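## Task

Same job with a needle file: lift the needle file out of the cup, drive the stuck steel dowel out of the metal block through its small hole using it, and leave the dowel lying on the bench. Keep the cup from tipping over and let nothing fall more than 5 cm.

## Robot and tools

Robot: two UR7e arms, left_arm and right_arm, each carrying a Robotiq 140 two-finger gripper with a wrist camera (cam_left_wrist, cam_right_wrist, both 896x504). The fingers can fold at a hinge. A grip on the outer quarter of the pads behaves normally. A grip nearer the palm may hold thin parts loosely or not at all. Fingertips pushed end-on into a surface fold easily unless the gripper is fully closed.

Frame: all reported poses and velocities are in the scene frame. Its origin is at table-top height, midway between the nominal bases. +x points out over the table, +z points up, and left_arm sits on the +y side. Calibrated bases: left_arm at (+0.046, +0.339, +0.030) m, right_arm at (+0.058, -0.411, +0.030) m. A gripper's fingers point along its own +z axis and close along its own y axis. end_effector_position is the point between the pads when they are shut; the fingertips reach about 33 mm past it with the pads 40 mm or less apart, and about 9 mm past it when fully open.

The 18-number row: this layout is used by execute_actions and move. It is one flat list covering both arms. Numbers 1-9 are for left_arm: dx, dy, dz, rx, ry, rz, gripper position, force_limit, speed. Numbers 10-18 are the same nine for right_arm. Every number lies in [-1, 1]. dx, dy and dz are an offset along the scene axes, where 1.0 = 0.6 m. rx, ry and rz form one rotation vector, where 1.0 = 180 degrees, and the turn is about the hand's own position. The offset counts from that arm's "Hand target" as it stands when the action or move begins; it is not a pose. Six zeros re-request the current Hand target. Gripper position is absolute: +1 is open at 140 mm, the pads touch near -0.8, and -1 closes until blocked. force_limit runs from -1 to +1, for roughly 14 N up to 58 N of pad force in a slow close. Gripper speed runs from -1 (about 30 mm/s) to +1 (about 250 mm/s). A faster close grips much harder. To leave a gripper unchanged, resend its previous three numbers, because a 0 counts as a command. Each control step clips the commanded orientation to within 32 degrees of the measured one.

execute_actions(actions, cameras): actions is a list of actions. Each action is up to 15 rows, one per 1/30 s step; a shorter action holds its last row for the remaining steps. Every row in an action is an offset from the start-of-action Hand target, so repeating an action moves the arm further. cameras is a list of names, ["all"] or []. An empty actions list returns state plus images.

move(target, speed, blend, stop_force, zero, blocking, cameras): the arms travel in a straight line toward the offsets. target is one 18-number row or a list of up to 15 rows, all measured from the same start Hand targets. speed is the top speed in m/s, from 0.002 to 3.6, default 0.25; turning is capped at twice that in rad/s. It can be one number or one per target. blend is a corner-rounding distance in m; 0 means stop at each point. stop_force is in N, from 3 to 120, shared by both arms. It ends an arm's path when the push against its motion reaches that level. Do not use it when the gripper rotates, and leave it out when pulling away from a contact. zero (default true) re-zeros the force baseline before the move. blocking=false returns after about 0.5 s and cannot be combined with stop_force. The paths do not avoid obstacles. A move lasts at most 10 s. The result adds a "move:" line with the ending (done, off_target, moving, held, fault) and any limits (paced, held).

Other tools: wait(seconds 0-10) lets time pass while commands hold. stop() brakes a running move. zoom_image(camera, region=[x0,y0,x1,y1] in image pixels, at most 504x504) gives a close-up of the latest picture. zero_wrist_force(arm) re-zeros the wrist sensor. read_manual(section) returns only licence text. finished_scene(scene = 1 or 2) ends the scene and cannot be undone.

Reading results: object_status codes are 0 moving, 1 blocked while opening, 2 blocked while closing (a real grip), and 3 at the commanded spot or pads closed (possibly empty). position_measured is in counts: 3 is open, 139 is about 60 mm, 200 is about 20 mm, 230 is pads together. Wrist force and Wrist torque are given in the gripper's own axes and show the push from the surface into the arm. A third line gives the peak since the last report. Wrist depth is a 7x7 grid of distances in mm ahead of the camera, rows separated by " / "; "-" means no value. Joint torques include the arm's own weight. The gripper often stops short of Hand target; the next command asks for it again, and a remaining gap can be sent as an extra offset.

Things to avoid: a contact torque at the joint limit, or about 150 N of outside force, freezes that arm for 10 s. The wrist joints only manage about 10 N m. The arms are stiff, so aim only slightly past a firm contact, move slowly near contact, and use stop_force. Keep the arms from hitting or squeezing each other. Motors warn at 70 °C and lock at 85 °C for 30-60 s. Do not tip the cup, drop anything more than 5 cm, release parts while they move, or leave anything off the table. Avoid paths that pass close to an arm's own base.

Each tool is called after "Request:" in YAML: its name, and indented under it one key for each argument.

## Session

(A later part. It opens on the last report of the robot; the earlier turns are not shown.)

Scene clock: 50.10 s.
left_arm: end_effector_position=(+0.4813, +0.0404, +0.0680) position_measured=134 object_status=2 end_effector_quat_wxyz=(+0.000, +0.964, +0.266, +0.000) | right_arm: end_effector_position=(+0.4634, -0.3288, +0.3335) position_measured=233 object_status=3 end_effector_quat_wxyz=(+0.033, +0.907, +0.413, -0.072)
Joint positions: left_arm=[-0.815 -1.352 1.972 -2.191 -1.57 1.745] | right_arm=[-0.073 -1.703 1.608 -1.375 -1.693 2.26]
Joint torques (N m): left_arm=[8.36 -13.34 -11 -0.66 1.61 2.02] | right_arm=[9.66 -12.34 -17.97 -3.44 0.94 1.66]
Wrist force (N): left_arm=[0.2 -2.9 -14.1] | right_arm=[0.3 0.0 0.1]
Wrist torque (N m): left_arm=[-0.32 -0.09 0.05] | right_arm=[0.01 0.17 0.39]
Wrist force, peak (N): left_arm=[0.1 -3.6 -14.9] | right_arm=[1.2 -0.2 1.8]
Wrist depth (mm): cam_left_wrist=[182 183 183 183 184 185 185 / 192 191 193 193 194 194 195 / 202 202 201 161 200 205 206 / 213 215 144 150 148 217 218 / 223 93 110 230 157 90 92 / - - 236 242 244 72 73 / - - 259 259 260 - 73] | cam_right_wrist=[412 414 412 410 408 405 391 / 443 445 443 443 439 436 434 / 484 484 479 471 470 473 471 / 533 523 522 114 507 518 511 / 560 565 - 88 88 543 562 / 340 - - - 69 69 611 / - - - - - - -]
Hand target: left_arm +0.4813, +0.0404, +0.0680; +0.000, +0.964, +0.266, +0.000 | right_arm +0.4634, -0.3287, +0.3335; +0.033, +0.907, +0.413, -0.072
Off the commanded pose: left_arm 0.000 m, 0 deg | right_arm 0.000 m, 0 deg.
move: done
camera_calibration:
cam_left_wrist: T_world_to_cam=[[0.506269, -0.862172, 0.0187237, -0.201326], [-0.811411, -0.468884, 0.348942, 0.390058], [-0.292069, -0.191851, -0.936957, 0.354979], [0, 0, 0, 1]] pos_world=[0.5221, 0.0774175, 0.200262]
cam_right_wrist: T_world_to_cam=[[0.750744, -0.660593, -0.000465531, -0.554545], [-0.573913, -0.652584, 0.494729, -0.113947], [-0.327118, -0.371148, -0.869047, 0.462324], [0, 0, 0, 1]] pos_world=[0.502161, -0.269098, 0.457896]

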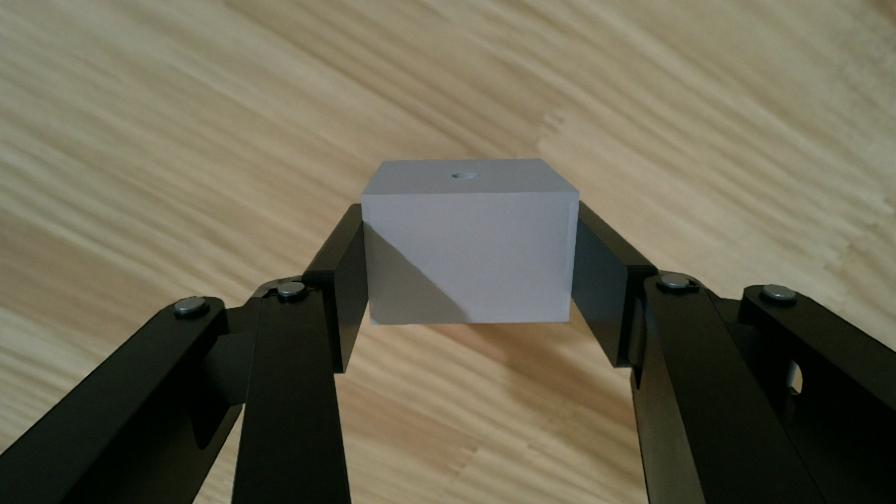

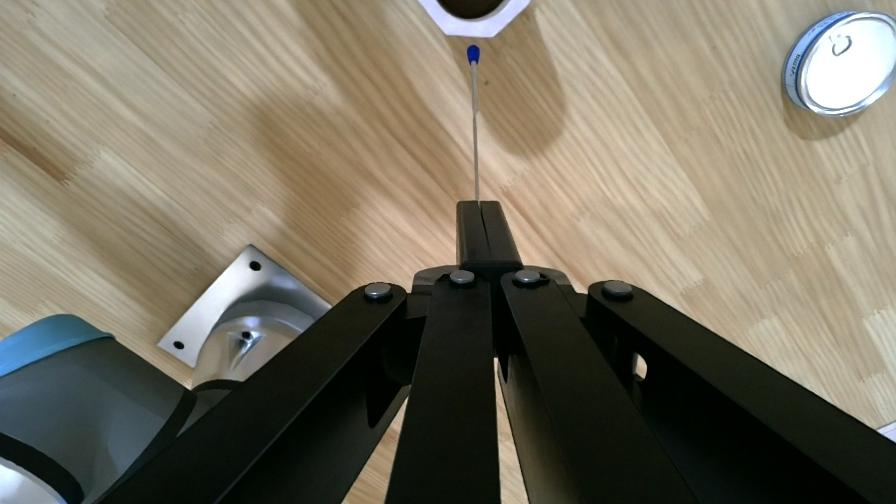

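Request:
zoom_image:
  camera: "cam_right_wrist"
  region: [440, 30, 510, 130]

Request:
zoom_image:
  camera: "cam_right_wrist"
  region: [440, 110, 510, 210]

Request:
zoom_image:
  camera: "cam_left_wrist"
  region: [420, 140, 510, 200]

Scaled by 5.040.

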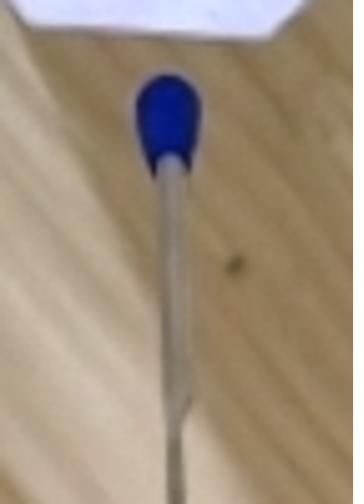

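Scaled by 5.040.

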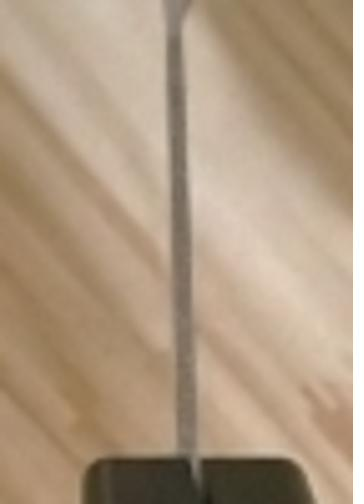

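Scaled by 5.600.

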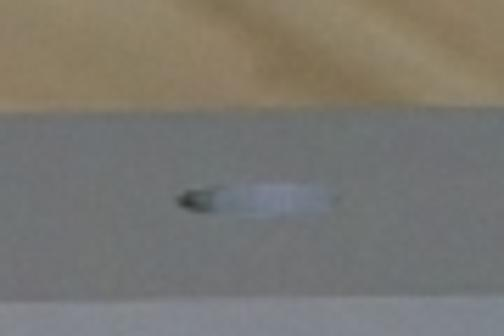

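Request:
move:
  target:
    - [0, 0, 0.02, 0, 0, 0, -1, 1, -1, -0.039, 0.0145, 0, 0, 0, 0, -0.98, 1, -1]
    - [-0.1772, -0.0673, 0.02, 0, 0, 0.3278, -1, 1, -1, -0.1057, 0.0645, -0.0558, 0.3505, -0.1311, 0.2017, -0.98, 1, -1]
    - [-0.1772, -0.0673, 0.0022, 0, 0, 0.3278, -1, 1, -1, -0.1473, 0.1395, -0.3642, 0.3505, -0.1311, 0.2017, -0.98, 1, -1]
  speed: [0.08, 0.35, 0.15]
  blend: [0.003, 0.008, 0]
  cameras: ["all"]

Request:
zoom_image:
  camera: "cam_right_wrist"
  region: [400, 40, 560, 200]

Scene clock: 71.57 s.
left_arm: end_effector_position=(+0.3750, +0.0001, +0.0692) position_measured=134 object_status=2 end_effector_quat_wxyz=(+0.000, +0.708, +0.707, +0.000) | right_arm: end_effector_position=(+0.3750, -0.2450, +0.1151) position_measured=233 object_status=3 end_effector_quat_wxyz=(-0.337, +0.621, +0.622, +0.337)
Joint positions: left_arm=[-1.045 -1.476 2.118 -2.212 -1.571 0.486] | right_arm=[-0.746 -1.72 2.436 -1.502 -0.879 0.568]
Joint torques (N m): left_arm=[9.79 -33.13 -25.12 -1.75 -1.94 -1.75] | right_arm=[-7.72 -8.8 -16.17 -2.32 -0.64 -1.36]
Wrist force (N): left_arm=[0.6 0.1 3.6] | right_arm=[0.2 0.2 -0.8]
Wrist torque (N m): left_arm=[0.03 -0.09 0.11] | right_arm=[0.27 -0.26 -0.17]
Wrist force, peak (N): left_arm=[0.0 -3.5 -15.0] | right_arm=[0.9 0.2 -1.8]
Wrist depth (mm): cam_left_wrist=[184 185 185 186 185 187 187 / 195 194 195 194 196 195 196 / 204 204 202 161 201 206 207 / 214 215 144 150 149 218 218 / 224 93 99 232 230 90 92 / - - 237 242 243 72 73 / - - 257 259 261 - 73] | cam_right_wrist=[462 457 452 341 446 444 441 / 388 385 381 357 377 374 374 / 332 330 330 326 326 324 322 / 292 291 290 119 286 285 170 / 260 259 83 88 87 179 143 / 234 - - - 69 69 136 / - - - - - - -]
Hand target: left_arm +0.3750, +0.0000, +0.0693; +0.000, +0.708, +0.707, +0.000 | right_arm +0.3750, -0.2450, +0.1150; -0.337, +0.621, +0.622, +0.337
Off the commanded pose: left_arm 0.000 m, 0 deg | right_arm 0.000 m, 0 deg.
move: done
camera_calibration:
cam_left_wrist: T_world_to_cam=[[0.999775, -0.0100277, 0.0186971, -0.367436], [-0.0159207, -0.937086, 0.348736, -0.0138391], [0.0140237, -0.348955, -0.937034, 0.202517], [0, 0, 0, 1]] pos_world=[0.364293, 0.0540165, 0.201462]
cam_right_wrist: T_world_to_cam=[[0.999984, -0.0015346, -0.00545422, -0.364376], [-0.00447287, -0.804713, -0.593647, -0.127445], [-0.00347808, 0.593661, -0.804707, 0.382188], [0, 0, 0, 1]] pos_world=[0.365129, -0.330006, 0.229905]

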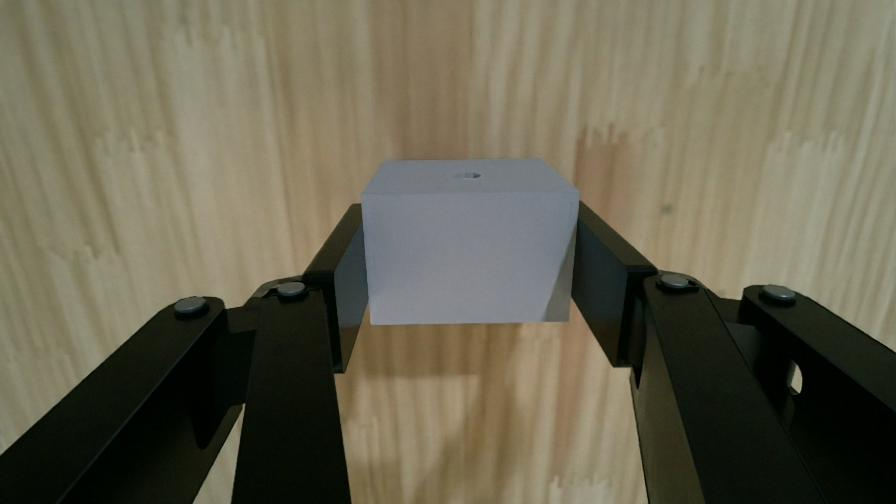

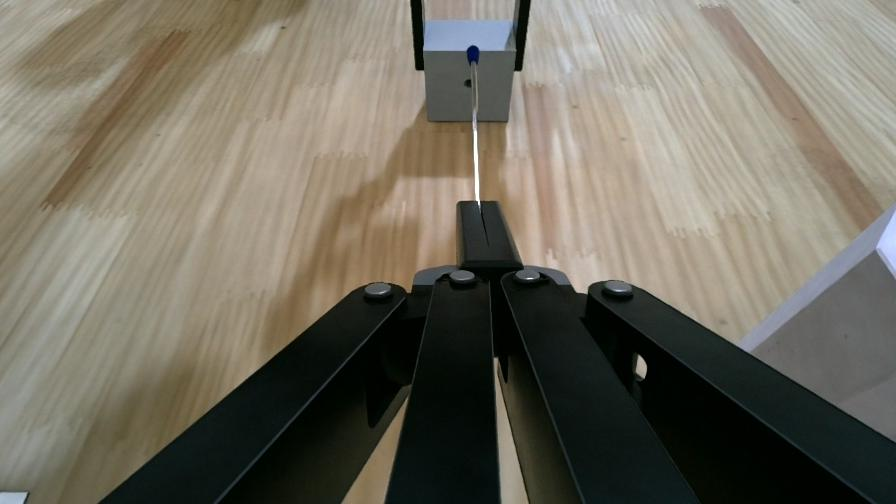

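Scaled by 3.150.

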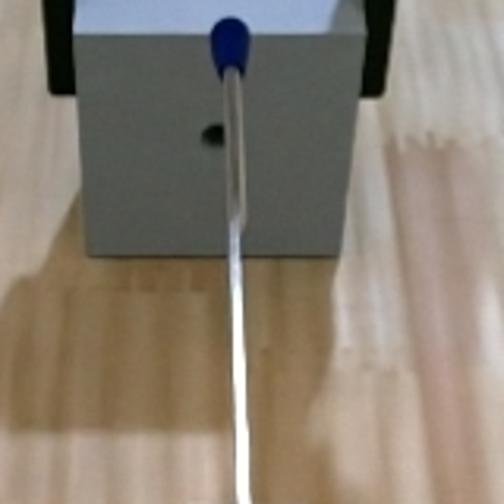

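Request:
zoom_image:
  camera: "cam_right_wrist"
  region: [405, 0, 535, 130]

Scaled by 3.877.

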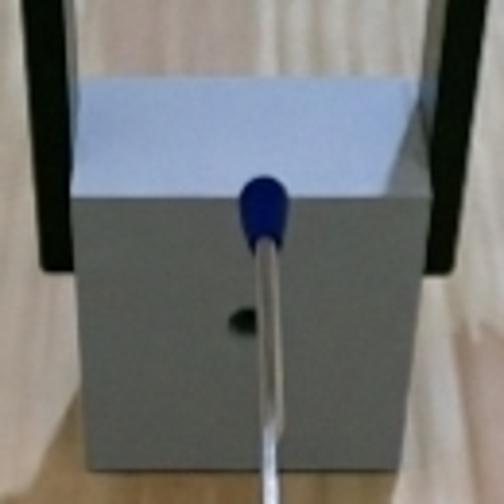

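Request:
move:
  target: [0, 0, 0, 0, 0, 0, -1, 1, -1, -0.021, 0.0533, -0.1127, 0.0183, 0, 0, -0.98, 1, -1]
  speed: 0.15
  cameras: ["cam_right_wrist"]

Request:
zoom_image:
  camera: "cam_right_wrist"
  region: [400, 0, 540, 140]

Request:
zoom_image:
  camera: "cam_right_wrist"
  region: [430, 40, 500, 110]

Scene clock: 76.87 s.
left_arm: end_effector_position=(+0.3750, +0.0000, +0.0693) position_measured=134 object_status=2 end_effector_quat_wxyz=(+0.000, +0.708, +0.707, +0.000) | right_arm: end_effector_position=(+0.3624, -0.2130, +0.0474) position_measured=233 object_status=3 end_effector_quat_wxyz=(-0.355, +0.611, +0.612, +0.355)
Joint positions: left_arm=[-1.045 -1.476 2.118 -2.212 -1.571 0.486] | right_arm=[-0.713 -1.517 2.573 -1.796 -0.825 0.555]
Joint torques (N m): left_arm=[9.74 -38.98 -31.88 -2.21 -1.95 -1.36] | right_arm=[-9.08 -6.33 -12.97 -1.46 -0.7 -1.33]
Wrist force (N): left_arm=[0.6 0.1 3.5] | right_arm=[0.1 -0.1 -0.5]
Wrist torque (N m): left_arm=[0.02 -0.11 0.11] | right_arm=[0.24 -0.24 -0.07]
Wrist force, peak (N): left_arm=[0.1 0.2 4.1] | right_arm=[1.4 0.6 -2.6]
Wrist depth (mm): cam_left_wrist=[184 185 185 186 186 187 187 / 194 194 194 195 196 196 196 / 203 204 202 161 202 207 207 / 215 215 144 150 148 218 218 / 224 93 109 233 157 90 92 / - - 236 243 245 72 73 / - - 259 258 260 - 73] | cam_right_wrist=[361 356 352 289 329 343 341 / 291 288 286 283 280 279 277 / 244 242 240 239 237 236 234 / 211 209 208 125 205 204 203 / 185 184 83 88 87 175 179 / 165 - - - 69 69 160 / - - - - - - -]
Hand target: left_arm +0.3750, +0.0000, +0.0693; +0.000, +0.708, +0.707, +0.000 | right_arm +0.3624, -0.2131, +0.0474; -0.355, +0.611, +0.612, +0.355
Off the commanded pose: left_arm 0.000 m, 0 deg | right_arm 0.000 m, 0 deg.
move: done
camera_calibration:
cam_right_wrist: T_world_to_cam=[[0.999984, -0.00122002, -0.00553369, -0.352025], [-0.00447396, -0.769298, -0.638874, -0.132252], [-0.00347762, 0.638889, -0.769291, 0.316731], [0, 0, 0, 1]] pos_world=[0.352529, -0.304526, 0.157218]
Images, in order (width x height): cam_right_wrist 896x504.

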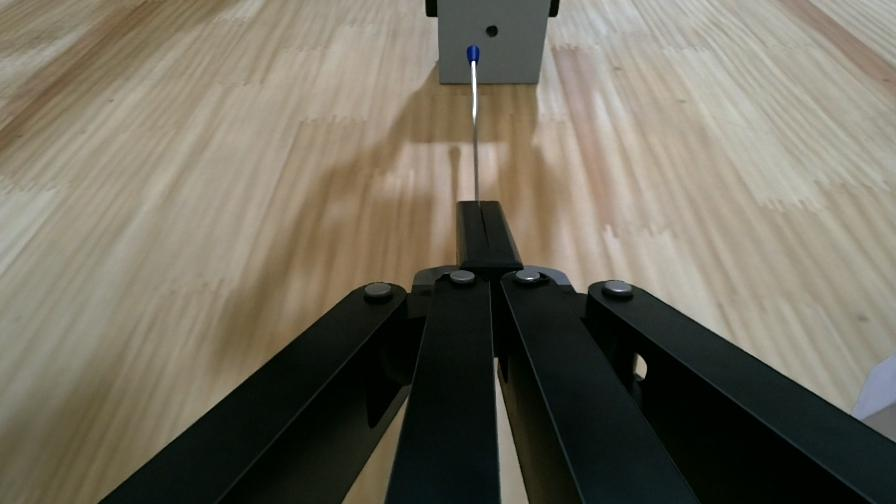

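Scaled by 3.600.

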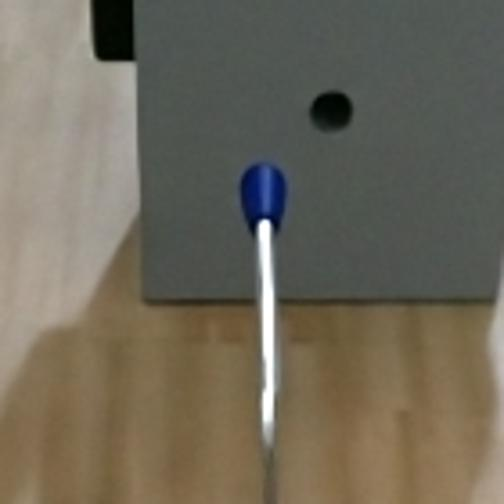

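Scaled by 7.200.

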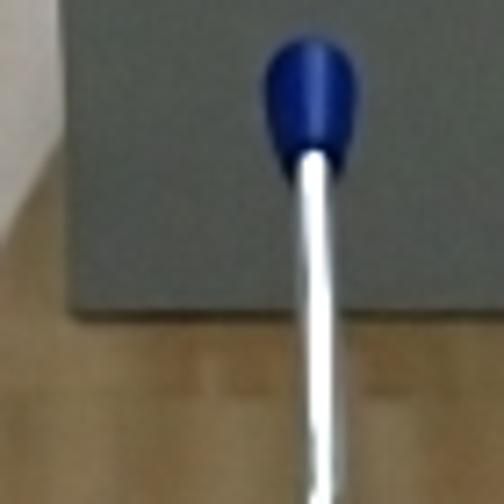

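Request:
execute_actions:
  actions: []
  cameras: ["cam_left_wrist"]

Request:
zoom_image:
  camera: "cam_left_wrist"
  region: [370, 300, 570, 504]

Scene clock: 80.20 s.
left_arm: end_effector_position=(+0.3750, +0.0000, +0.0693) position_measured=134 object_status=2 end_effector_quat_wxyz=(+0.000, +0.708, +0.707, +0.000) | right_arm: end_effector_position=(+0.3624, -0.2131, +0.0474) position_measured=233 object_status=3 end_effector_quat_wxyz=(-0.355, +0.611, +0.612, +0.355)
Joint positions: left_arm=[-1.045 -1.476 2.118 -2.212 -1.571 0.486] | right_arm=[-0.714 -1.517 2.573 -1.797 -0.825 0.555]
Joint velocities: within noise
Joint torques (N m): left_arm=[9.72 -39.21 -31.87 -1.97 -1.98 -1.2] | right_arm=[-8.57 -5.48 1.2 -3.16 -0.56 -1.24]
Motor temperatures (°C): left_arm=[27 35 38 31 36 47] | right_arm=[38 38 37 34 32 44]
Wrist force (N): left_arm=[0.5 0.1 3.8] | right_arm=[0.1 -0.2 -0.8]
Wrist torque (N m): left_arm=[0.03 -0.07 0.11] | right_arm=[0.22 -0.23 -0.07]
Wrist force, peak (N): left_arm=[0.7 0.0 4.2] | right_arm=[0.1 -0.4 -0.8]
Wrist depth (mm): cam_left_wrist=[184 185 185 186 187 186 186 / 195 193 194 195 196 196 196 / 203 204 203 162 202 206 208 / 214 215 144 150 149 217 218 / 224 92 109 230 157 90 92 / - - 237 244 244 72 73 / - - 259 260 261 - 73] | cam_right_wrist=[360 356 351 289 329 343 340 / 291 288 286 283 281 278 277 / 244 243 240 239 237 236 234 / 210 208 207 125 205 204 202 / 184 184 83 88 88 175 179 / 164 - - - 69 69 160 / - - - - - - -]
Hand target: left_arm +0.3750, +0.0000, +0.0693; +0.000, +0.708, +0.707, +0.000 | right_arm +0.3624, -0.2131, +0.0474; -0.355, +0.611, +0.612, +0.355
Tool commands: left_gripper/position=-1.0 left_gripper/force_limit=+1.0 left_gripper/speed=-1.0 right_gripper/position=-0.98 right_gripper/force_limit=+1.0 right_gripper/speed=-1.0
Off the commanded pose: left_arm 0.000 m, 0 deg | right_arm 0.000 m, 0 deg.
camera_calibration:
cam_left_wrist: T_world_to_cam=[[0.999774, -0.00998822, 0.0187931, -0.367459], [-0.0159204, -0.937009, 0.348943, -0.0139202], [0.014124, -0.349163, -0.936955, 0.202569], [0, 0, 0, 1]] pos_world=[0.364293, 0.0540162, 0.201562]
Images, in order (width x height): cam_left_wrist 896x504.

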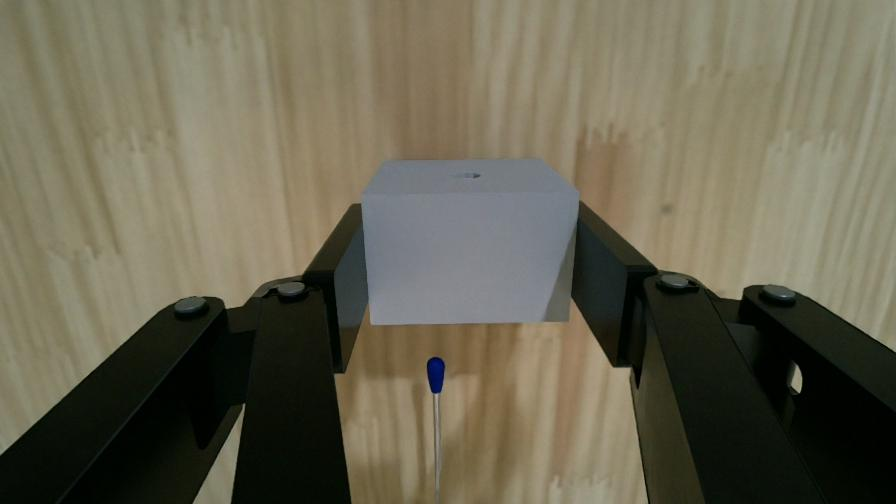

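Scaled by 2.471.

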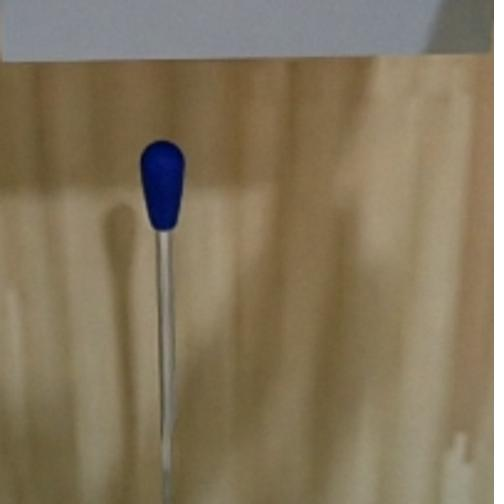

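Request:
move:
  target:
    - [0, 0, 0, 0, 0, 0, -1, 1, -1, 0, -0.2698, 0.021, -0.0439, 0, 0, -0.98, 1, -1]
    - [0, 0, 0, 0, 0, 0, -1, 1, -1, 0, -0.2698, -0.0223, -0.0439, 0, 0, -0.98, 1, -1]
    - [0, 0, 0, 0, 0, 0, -1, 1, -1, 0, -0.2698, -0.0223, -0.0439, 0, 0, -0.48, 1, -1]
  speed: [0.25, 0.05, 0.05]
  cameras: ["cam_right_wrist"]

Request:
zoom_image:
  camera: "cam_right_wrist"
  region: [380, 20, 580, 300]

Scene clock: 88.53 s.
left_arm: end_effector_position=(+0.3750, +0.0000, +0.0693) position_measured=134 object_status=2 end_effector_quat_wxyz=(+0.000, +0.708, +0.707, +0.000) | right_arm: end_effector_position=(+0.3624, -0.3749, +0.0340) position_measured=190 object_status=0 end_effector_quat_wxyz=(-0.312, +0.634, +0.635, +0.312)
Joint positions: left_arm=[-1.045 -1.476 2.118 -2.212 -1.571 0.486] | right_arm=[-1.013 -1.459 2.403 -1.694 -1.109 0.393]
Joint torques (N m): left_arm=[9.29 -39.15 -32.2 -2.02 -2.01 -0.68] | right_arm=[7.07 -20.67 -23.82 -2.08 2.57 1.79]
Wrist force (N): left_arm=[0.7 0.4 3.8] | right_arm=[0.2 0.4 -0.5]
Wrist torque (N m): left_arm=[0.10 -0.12 0.10] | right_arm=[0.22 -0.23 -0.05]
Wrist force, peak (N): left_arm=[0.5 0.2 4.1] | right_arm=[-1.2 0.8 -3.0]
Wrist depth (mm): cam_left_wrist=[184 185 185 186 186 187 187 / 195 194 195 194 195 196 196 / 204 204 201 161 202 205 206 / 215 215 144 150 148 218 218 / 225 92 98 233 157 90 92 / - - 237 244 244 72 73 / - - 259 260 261 - 73] | cam_right_wrist=[273 270 267 263 262 253 169 / 237 235 233 230 229 223 186 / 209 208 206 205 204 202 200 / 187 186 186 180 179 182 181 / 170 169 89 164 102 87 165 / 158 - - 153 69 71 68 / - - - 141 - - -]
Hand target: left_arm +0.3750, +0.0000, +0.0693; +0.000, +0.708, +0.707, +0.000 | right_arm +0.3624, -0.3749, +0.0340; -0.312, +0.634, +0.635, +0.312
Off the commanded pose: left_arm 0.000 m, 0 deg | right_arm 0.000 m, 0 deg.
move: done
camera_calibration:
cam_right_wrist: T_world_to_cam=[[0.999984, -0.00202298, -0.0052293, -0.352623], [-0.00447522, -0.849842, -0.527019, -0.299442], [-0.00337793, 0.527034, -0.849837, 0.370578], [0, 0, 0, 1]] pos_world=[0.352529, -0.450499, 0.155275]
Images, in order (width x height): cam_right_wrist 896x504.

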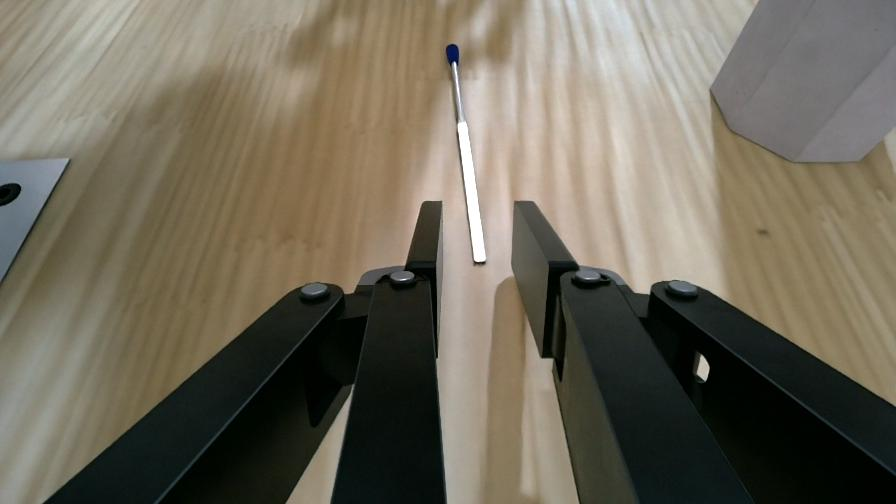

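Scaled by 1.800.

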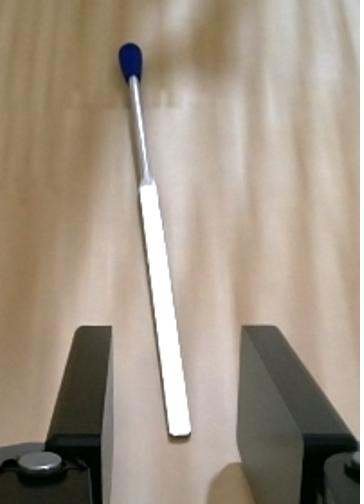

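Request:
move:
  target:
    - [0, 0, 0, 0, 0, 0, -1, 1, -1, 0, 0, 0.1, 0, 0, 0, -0.48, 1, -1]
    - [0, 0, 0, 0, 0, 0, -1, 1, -1, -0.0145, 0.2483, 0.085, -0.3575, -0.0134, 0.0213, -0.48, 1, -1]
  speed: [0.2, 0.35]
  blend: [0.015, 0]
  cameras: ["all"]

Request:
zoom_image:
  camera: "cam_right_wrist"
  region: [400, 100, 560, 300]

Scene clock: 95.70 s.
left_arm: end_effector_position=(+0.3750, +0.0000, +0.0693) position_measured=134 object_status=2 end_effector_quat_wxyz=(+0.000, +0.708, +0.707, +0.000) | right_arm: end_effector_position=(+0.3537, -0.2259, +0.0850) position_measured=190 object_status=3 end_effector_quat_wxyz=(+0.076, +0.676, +0.729, -0.071)
Joint positions: left_arm=[-1.045 -1.476 2.118 -2.212 -1.571 0.486] | right_arm=[0.313 -1.73 2.315 -2.097 -1.772 1.854]
Joint torques (N m): left_arm=[9.61 -38.13 -31.64 -1.95 -1.99 -0.24] | right_arm=[7.69 -5.49 -16.72 -5.15 -1.83 1.7]
Wrist force (N): left_arm=[0.4 0.0 3.2] | right_arm=[0.2 0.0 -0.2]
Wrist torque (N m): left_arm=[0.01 -0.07 0.10] | right_arm=[0.00 0.21 0.29]
Wrist force, peak (N): left_arm=[0.2 0.3 4.2] | right_arm=[-0.4 0.7 -3.2]
Wrist depth (mm): cam_left_wrist=[184 185 185 186 186 187 186 / 195 193 195 195 195 195 197 / 203 204 203 162 201 207 207 / 215 215 144 150 148 217 218 / 223 93 110 230 157 90 92 / - - 238 244 244 72 73 / - - 259 260 259 - 73] | cam_right_wrist=[185 184 183 182 182 181 180 / 201 200 199 198 197 196 195 / 220 218 217 216 215 214 209 / 242 240 239 229 228 231 186 / 268 262 89 254 102 87 165 / 262 - - 298 - 71 65 / - - - 340 - - -]
Hand target: left_arm +0.3750, +0.0000, +0.0693; +0.000, +0.708, +0.707, +0.000 | right_arm +0.3537, -0.2260, +0.0850; +0.076, +0.676, +0.729, -0.071
Off the commanded pose: left_arm 0.000 m, 0 deg | right_arm 0.000 m, 0 deg.
move: done
camera_calibration:
cam_left_wrist: T_world_to_cam=[[0.999774, -0.00998822, 0.0187931, -0.367459], [-0.0159204, -0.937009, 0.348943, -0.0139202], [0.014124, -0.349163, -0.936955, 0.202569], [0, 0, 0, 1]] pos_world=[0.364293, 0.0540162, 0.201562]
cam_right_wrist: T_world_to_cam=[[0.997589, 0.0693963, -0.00049191, -0.326768], [0.0587513, -0.84075, 0.538227, -0.256854], [0.0369374, -0.536958, -0.8428, 0.0801333], [0, 0, 0, 1]] pos_world=[0.338111, -0.150245, 0.205622]

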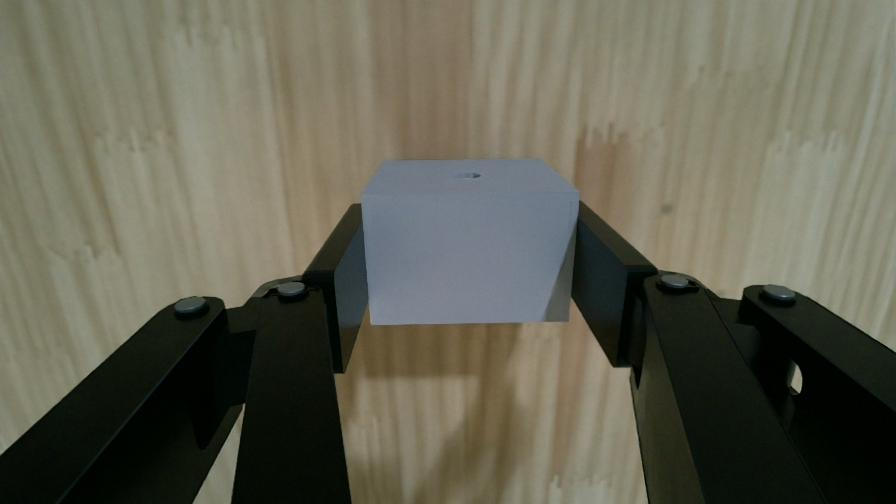

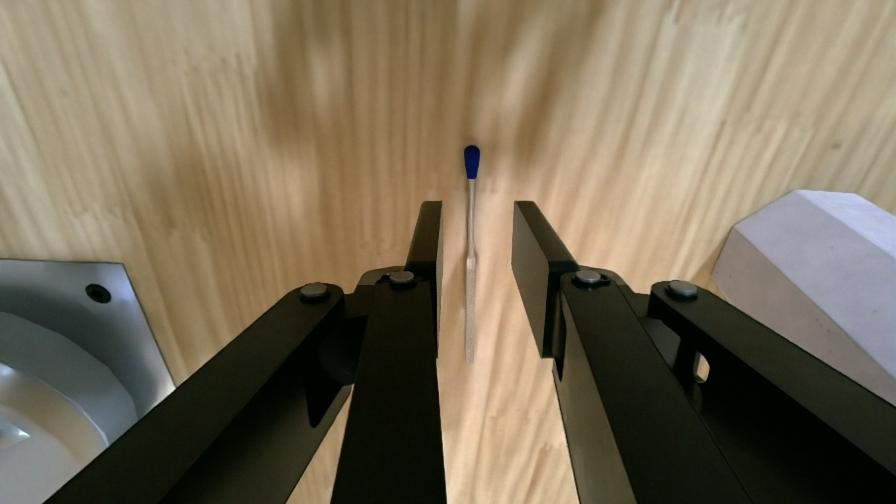

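Scaled by 2.520.

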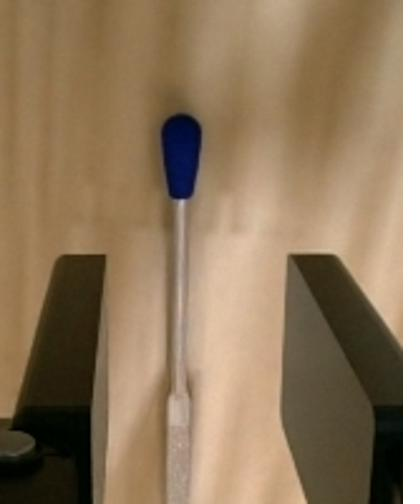

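Request:
zoom_image:
  camera: "cam_right_wrist"
  region: [400, 190, 480, 290]

Request:
zoom_image:
  camera: "cam_right_wrist"
  region: [500, 190, 590, 290]

Request:
zoom_image:
  camera: "cam_right_wrist"
  region: [500, 280, 590, 380]

Scaled by 5.040.

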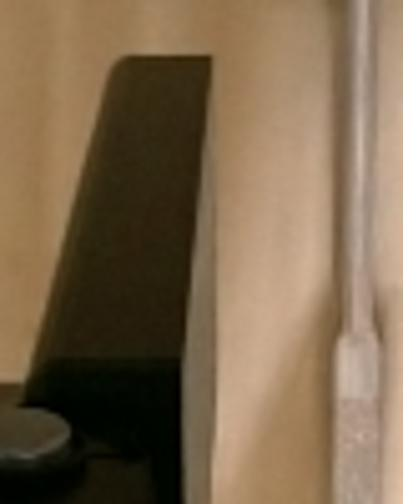

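Scaled by 5.040.

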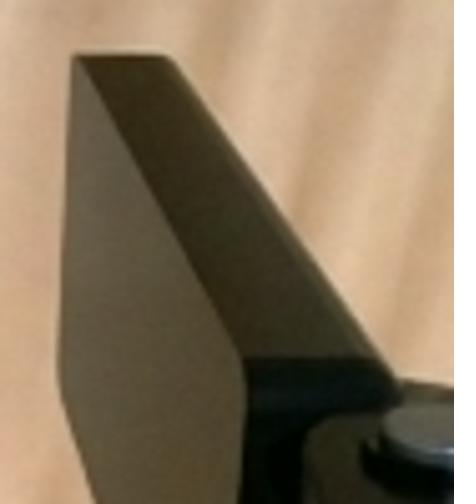

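Scaled by 5.040.

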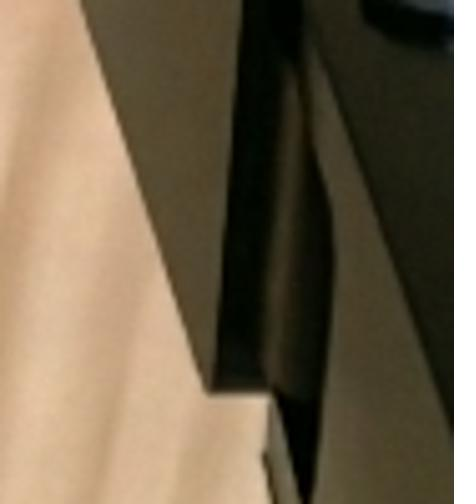

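Request:
move:
  target: [0, 0, 0, 0, 0, 0, -1, 1, -1, -0.0667, 0, -0.0583, 0, 0, 0, -1, 1, 1]
  speed: 0.12

Request:
move:
  target: [0, 0, 0, 0, 0, 0, -1, 1, -1, 0, 0, -0.04, 0, 0, 0, -1, 1, 1]
  speed: 0.015
  stop_force: 3
  cameras: ["cam_right_wrist"]

Scene clock: 101.83 s.
left_arm: end_effector_position=(+0.3750, +0.0000, +0.0693) position_measured=134 object_status=2 end_effector_quat_wxyz=(+0.000, +0.708, +0.707, +0.000) | right_arm: end_effector_position=(+0.3137, -0.2259, +0.0501) position_measured=236 object_status=3 end_effector_quat_wxyz=(+0.076, +0.676, +0.729, -0.071)
Joint positions: left_arm=[-1.045 -1.476 2.118 -2.212 -1.571 0.486] | right_arm=[0.356 -1.747 2.436 -2.193 -1.769 1.898]
Joint torques (N m): left_arm=[9.75 -38.27 -31.63 -1.96 -1.9 -0.01] | right_arm=[-7.34 -3.51 -21.79 -0.15 -1.73 -1.05]
Wrist force (N): left_arm=[0.7 0.2 3.6] | right_arm=[0.0 0.2 -0.2]
Wrist torque (N m): left_arm=[0.05 -0.13 0.11] | right_arm=[0.06 0.25 0.30]
Wrist force, peak (N): left_arm=[0.4 0.1 4.1] | right_arm=[-0.3 1.3 -1.2]
Wrist depth (mm): cam_left_wrist=[184 184 186 186 185 186 187 / 194 194 194 195 196 196 196 / 203 204 203 161 201 207 207 / 215 215 144 150 149 217 219 / 225 93 110 229 157 90 92 / - - 236 244 244 72 73 / - - 259 260 260 - 73] | cam_right_wrist=[153 153 152 151 150 150 149 / 166 165 165 164 163 162 161 / 181 181 180 179 178 177 176 / 201 199 198 138 193 195 193 / 221 221 83 88 88 207 206 / 238 - - - 69 70 231 / - - - - - - -]
Hand target: left_arm +0.3750, +0.0000, +0.0693; +0.000, +0.708, +0.707, +0.000 | right_arm +0.3137, -0.2260, +0.0500; +0.076, +0.676, +0.729, -0.071
Off the commanded pose: left_arm 0.000 m, 0 deg | right_arm 0.000 m, 0 deg.
move: done

Scene clock: 103.83 s.
left_arm: end_effector_position=(+0.3750, +0.0000, +0.0693) position_measured=134 object_status=2 end_effector_quat_wxyz=(+0.000, +0.708, +0.707, +0.000) | right_arm: end_effector_position=(+0.3137, -0.2260, +0.0355) position_measured=236 object_status=3 end_effector_quat_wxyz=(+0.076, +0.676, +0.729, -0.071)
Joint positions: left_arm=[-1.045 -1.476 2.118 -2.212 -1.571 0.486] | right_arm=[0.356 -1.712 2.458 -2.25 -1.769 1.898]
Joint torques (N m): left_arm=[9.02 -37.87 -31.63 -1.93 -1.84 0.26] | right_arm=[-8.63 -13.79 -29.33 0.08 1.19 0.22]
Wrist force (N): left_arm=[0.6 -0.3 3.7] | right_arm=[0.2 -0.9 -5.2]
Wrist torque (N m): left_arm=[-0.06 -0.10 0.11] | right_arm=[0.29 0.18 0.29]
Wrist force, peak (N): left_arm=[0.5 0.1 3.9] | right_arm=[-13.3 -23.3 -64.6]
Wrist depth (mm): cam_left_wrist=[184 184 185 186 185 187 187 / 195 194 195 194 195 196 196 / 204 204 204 161 202 206 207 / 215 215 144 150 149 218 219 / 224 93 110 228 157 90 92 / - - 236 244 243 72 73 / - - 261 259 260 - 73] | cam_right_wrist=[140 139 139 138 137 136 136 / 151 151 150 150 149 148 147 / 166 165 164 163 162 162 161 / 183 182 181 138 175 178 177 / 203 202 83 88 88 189 193 / 224 - - - 69 70 211 / - - - - - - -]
Hand target: left_arm +0.3750, +0.0000, +0.0693; +0.000, +0.708, +0.707, +0.000 | right_arm +0.3137, -0.2260, +0.0356; +0.076, +0.676, +0.729, -0.071 (not the last commanded pose)
Off the commanded pose: left_arm 0.000 m, 0 deg | right_arm 0.010 m, 0 deg.
move: contact (right_arm)
camera_calibration:
cam_right_wrist: T_world_to_cam=[[0.997589, 0.0694003, -0.000511671, -0.286785], [0.0587552, -0.840601, 0.538459, -0.227871], [0.0369391, -0.537191, -0.842651, 0.0398383], [0, 0, 0, 1]] pos_world=[0.298011, -0.150245, 0.156122]
Images, in order (width x height): cam_right_wrist 896x504.

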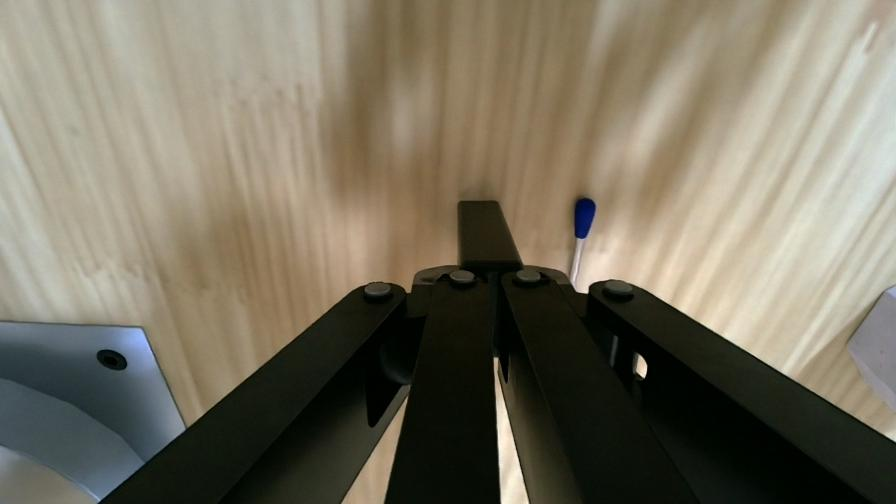

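Request:
move:
  target:
    - [0, 0, 0, 0, 0, 0, -1, 1, -1, 0, 0, 0.0658, 0, 0, 0, -1, 1, 1]
    - [0, 0, 0, 0, 0, 0, -1, 1, -1, 0.0658, -0.0078, 0.0672, 0, 0, 0, -0.48, 1, 1]
    - [0, 0, 0, 0, 0, 0, -1, 1, -1, 0.0668, -0.0217, 0.002, 0, 0, 0, -0.48, 1, 1]
    - [0, 0, 0, 0, 0, 0, -1, 1, -1, 0.0668, -0.0217, 0.002, 0, 0, 0, -1, 1, -1]
  speed: [0.15, 0.15, 0.07, 0.07]
  cameras: ["cam_right_wrist"]

Request:
zoom_image:
  camera: "cam_right_wrist"
  region: [420, 140, 540, 260]

Scene clock: 110.70 s.
left_arm: end_effector_position=(+0.3750, +0.0000, +0.0693) position_measured=134 object_status=2 end_effector_quat_wxyz=(+0.000, +0.708, +0.707, +0.000) | right_arm: end_effector_position=(+0.3537, -0.2390, +0.0368) position_measured=232 object_status=0 end_effector_quat_wxyz=(+0.076, +0.676, +0.729, -0.071)
Joint positions: left_arm=[-1.045 -1.476 2.118 -2.212 -1.571 0.486] | right_arm=[0.278 -1.651 2.409 -2.277 -1.774 1.819]
Joint torques (N m): left_arm=[9.52 -37.39 -31.4 -1.88 -1.89 0.79] | right_arm=[9.46 -13.25 -29.19 -5.35 0.99 1.63]
Wrist force (N): left_arm=[0.5 -0.2 3.8] | right_arm=[0.5 0.9 -1.4]
Wrist torque (N m): left_arm=[-0.03 -0.08 0.10] | right_arm=[0.12 0.12 0.41]
Wrist force, peak (N): left_arm=[0.6 0.3 4.1] | right_arm=[0.5 -1.2 -5.8]
Wrist depth (mm): cam_left_wrist=[184 185 185 185 185 186 187 / 195 194 194 196 196 197 196 / 204 204 203 161 201 206 208 / 213 215 144 149 148 217 219 / 224 93 98 231 157 90 92 / - - 238 244 245 72 73 / - - 260 259 259 - 73] | cam_right_wrist=[140 140 140 139 138 138 137 / 152 152 152 151 150 149 149 / 167 166 165 162 164 163 162 / 184 183 182 138 177 179 171 / 205 203 83 88 87 190 165 / 226 - - - 69 69 156 / - - - - - - -]
Hand target: left_arm +0.3750, +0.0000, +0.0693; +0.000, +0.708, +0.707, +0.000 | right_arm +0.3537, -0.2390, +0.0368; +0.076, +0.676, +0.729, -0.071
Off the commanded pose: left_arm 0.000 m, 0 deg | right_arm 0.000 m, 0 deg.
move: done
camera_calibration:
cam_right_wrist: T_world_to_cam=[[0.997595, 0.0693105, -0.000454997, -0.325911], [0.058649, -0.840608, 0.53846, -0.241766], [0.0369385, -0.537192, -0.842651, 0.0323847], [0, 0, 0, 1]] pos_world=[0.338111, -0.163245, 0.157322]
Images, in order (width x height): cam_right_wrist 896x504.

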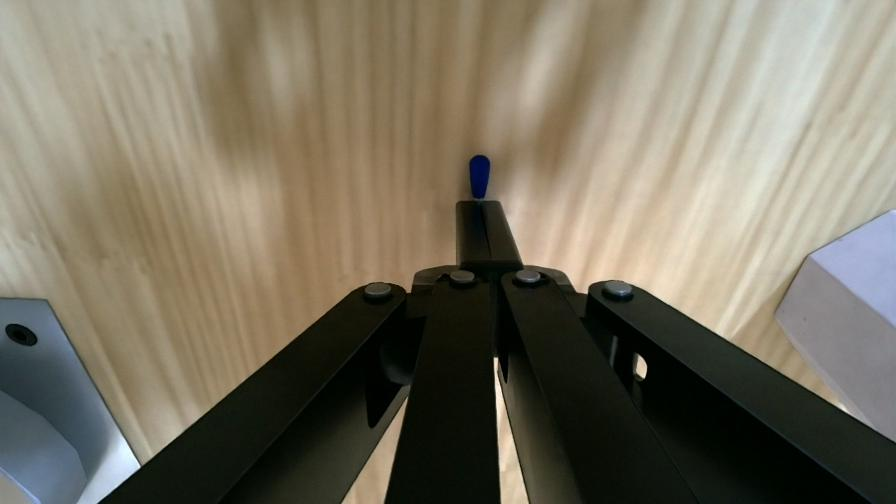

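Scaled by 4.200.

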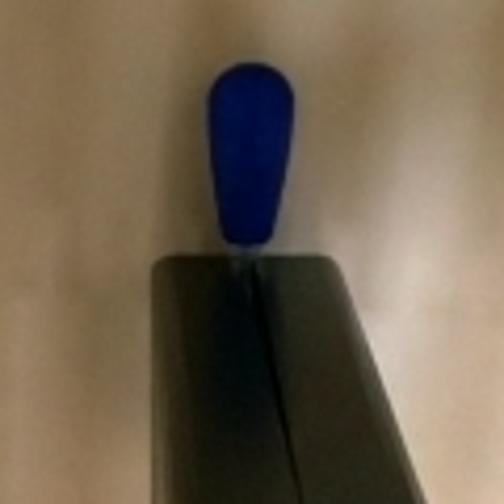

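Request:
move:
  target:
    - [0, 0, 0, 0, 0, 0, -1, 1, -1, 0, 0, 0.0637, 0, 0, 0, -1, 1, -1]
    - [0, 0, 0, 0, 0, 0, -1, 1, -1, -0.0728, -0.0183, 0.0637, 0, 0, 0.4889, -1, 1, -1]
    - [0, 0, 0, 0, 0, 0, -1, 1, -1, 0.0398, 0.065, 0.0647, 0.0004, -0.0098, 0.9761, -1, 1, -1]
  speed: [0.08, 0.35, 0.35]
  blend: [0.01, 0.02, 0]
  cameras: ["all"]

Request:
zoom_image:
  camera: "cam_right_wrist"
  region: [380, 0, 560, 280]

Scene clock: 119.73 s.
left_arm: end_effector_position=(+0.3750, +0.0000, +0.0693) position_measured=134 object_status=2 end_effector_quat_wxyz=(+0.000, +0.708, +0.707, +0.000) | right_arm: end_effector_position=(+0.3776, -0.1999, +0.0756) position_measured=232 object_status=3 end_effector_quat_wxyz=(-0.081, +0.703, -0.702, -0.081) end_effector_velocity=(+0.000, +0.000, +0.000) end_effector_angular_velocity=(+0.000, -0.002, +0.004)
Joint positions: left_arm=[-1.045 -1.476 2.118 -2.212 -1.571 0.486] | right_arm=[-0.019 -1.8 2.42 -2.197 -1.341 -1.55]
Joint velocities: left_arm=[within noise] | right_arm=[0 0 0 -0.001 0 -0.005]
Joint torques (N m): left_arm=[8.73 -37.63 -32.04 -1.72 -1.83 1.49] | right_arm=[-7.71 -9.36 -8.58 -5.38 0.52 -1.34]
Wrist force (N): left_arm=[0.7 0.1 3.6] | right_arm=[0.7 1.0 -0.2]
Wrist torque (N m): left_arm=[0.03 -0.11 0.11] | right_arm=[0.21 0.10 0.38]
Wrist force, peak (N): left_arm=[0.3 0.2 4.1] | right_arm=[0.4 2.0 -1.6]
Wrist depth (mm): cam_left_wrist=[184 185 185 186 186 186 187 / 195 194 194 195 196 197 196 / 203 204 202 161 202 207 207 / 214 215 144 150 148 217 218 / 224 92 98 232 158 90 92 / - - 236 243 244 72 73 / - - 259 259 260 - 73] | cam_right_wrist=[126 168 173 173 173 173 172 / 132 185 188 188 188 188 187 / 211 206 206 202 206 205 205 / 228 228 227 125 223 227 226 / 255 254 83 88 88 241 252 / 289 - - - 69 69 278 / - - - - - - -]
Hand target: left_arm +0.3750, +0.0000, +0.0693; +0.000, +0.708, +0.707, +0.000 | right_arm +0.3776, -0.2000, +0.0756; -0.081, +0.703, -0.702, -0.081
Off the commanded pose: left_arm 0.000 m, 0 deg | right_arm 0.000 m, 0 deg.
move: done
camera_calibration:
cam_left_wrist: T_world_to_cam=[[0.999774, -0.00998822, 0.0187931, -0.367459], [-0.0159204, -0.937009, 0.348943, -0.0139202], [0.014124, -0.349163, -0.936955, 0.202569], [0, 0, 0, 1]] pos_world=[0.364293, 0.0540162, 0.201562]
cam_right_wrist: T_world_to_cam=[[-0.999984, 0.00568007, -0.00026978, 0.389203], [0.00457383, 0.831605, 0.555349, 0.122241], [0.00337877, 0.555338, -0.831618, 0.315471], [0, 0, 0, 1]] pos_world=[0.387571, -0.27906, 0.19457]

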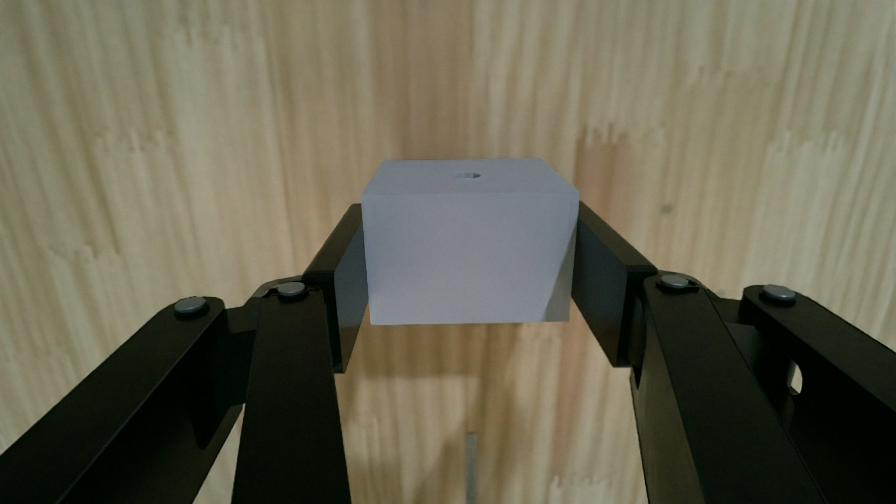

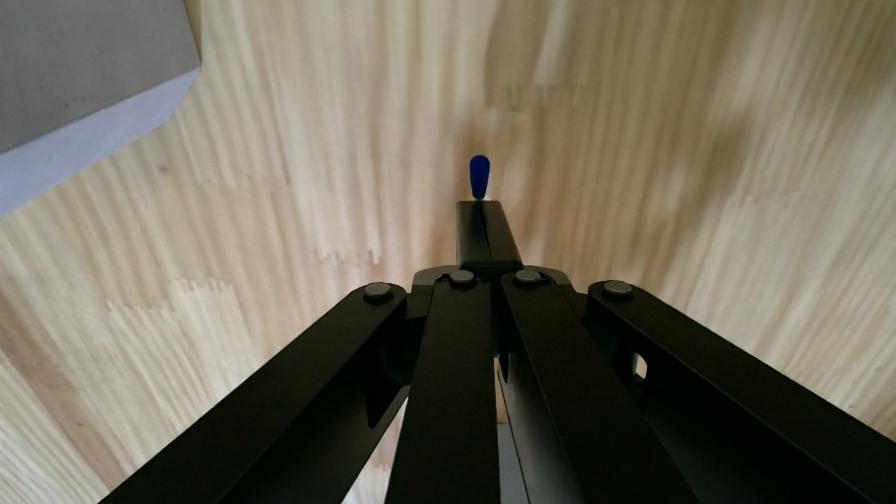

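Scaled by 1.800.

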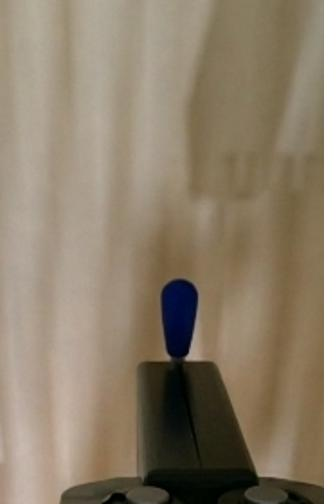

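Request:
zoom_image:
  camera: "cam_right_wrist"
  region: [420, 140, 540, 260]

Request:
zoom_image:
  camera: "cam_left_wrist"
  region: [400, 300, 560, 504]

Scaled by 4.200.

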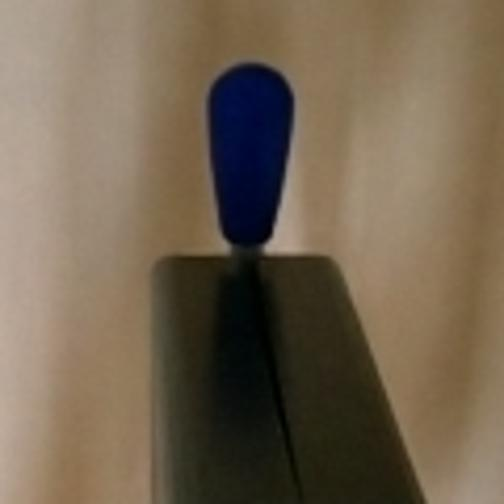

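Scaled by 2.471.

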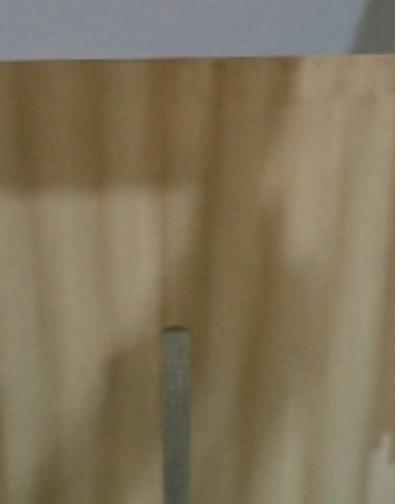

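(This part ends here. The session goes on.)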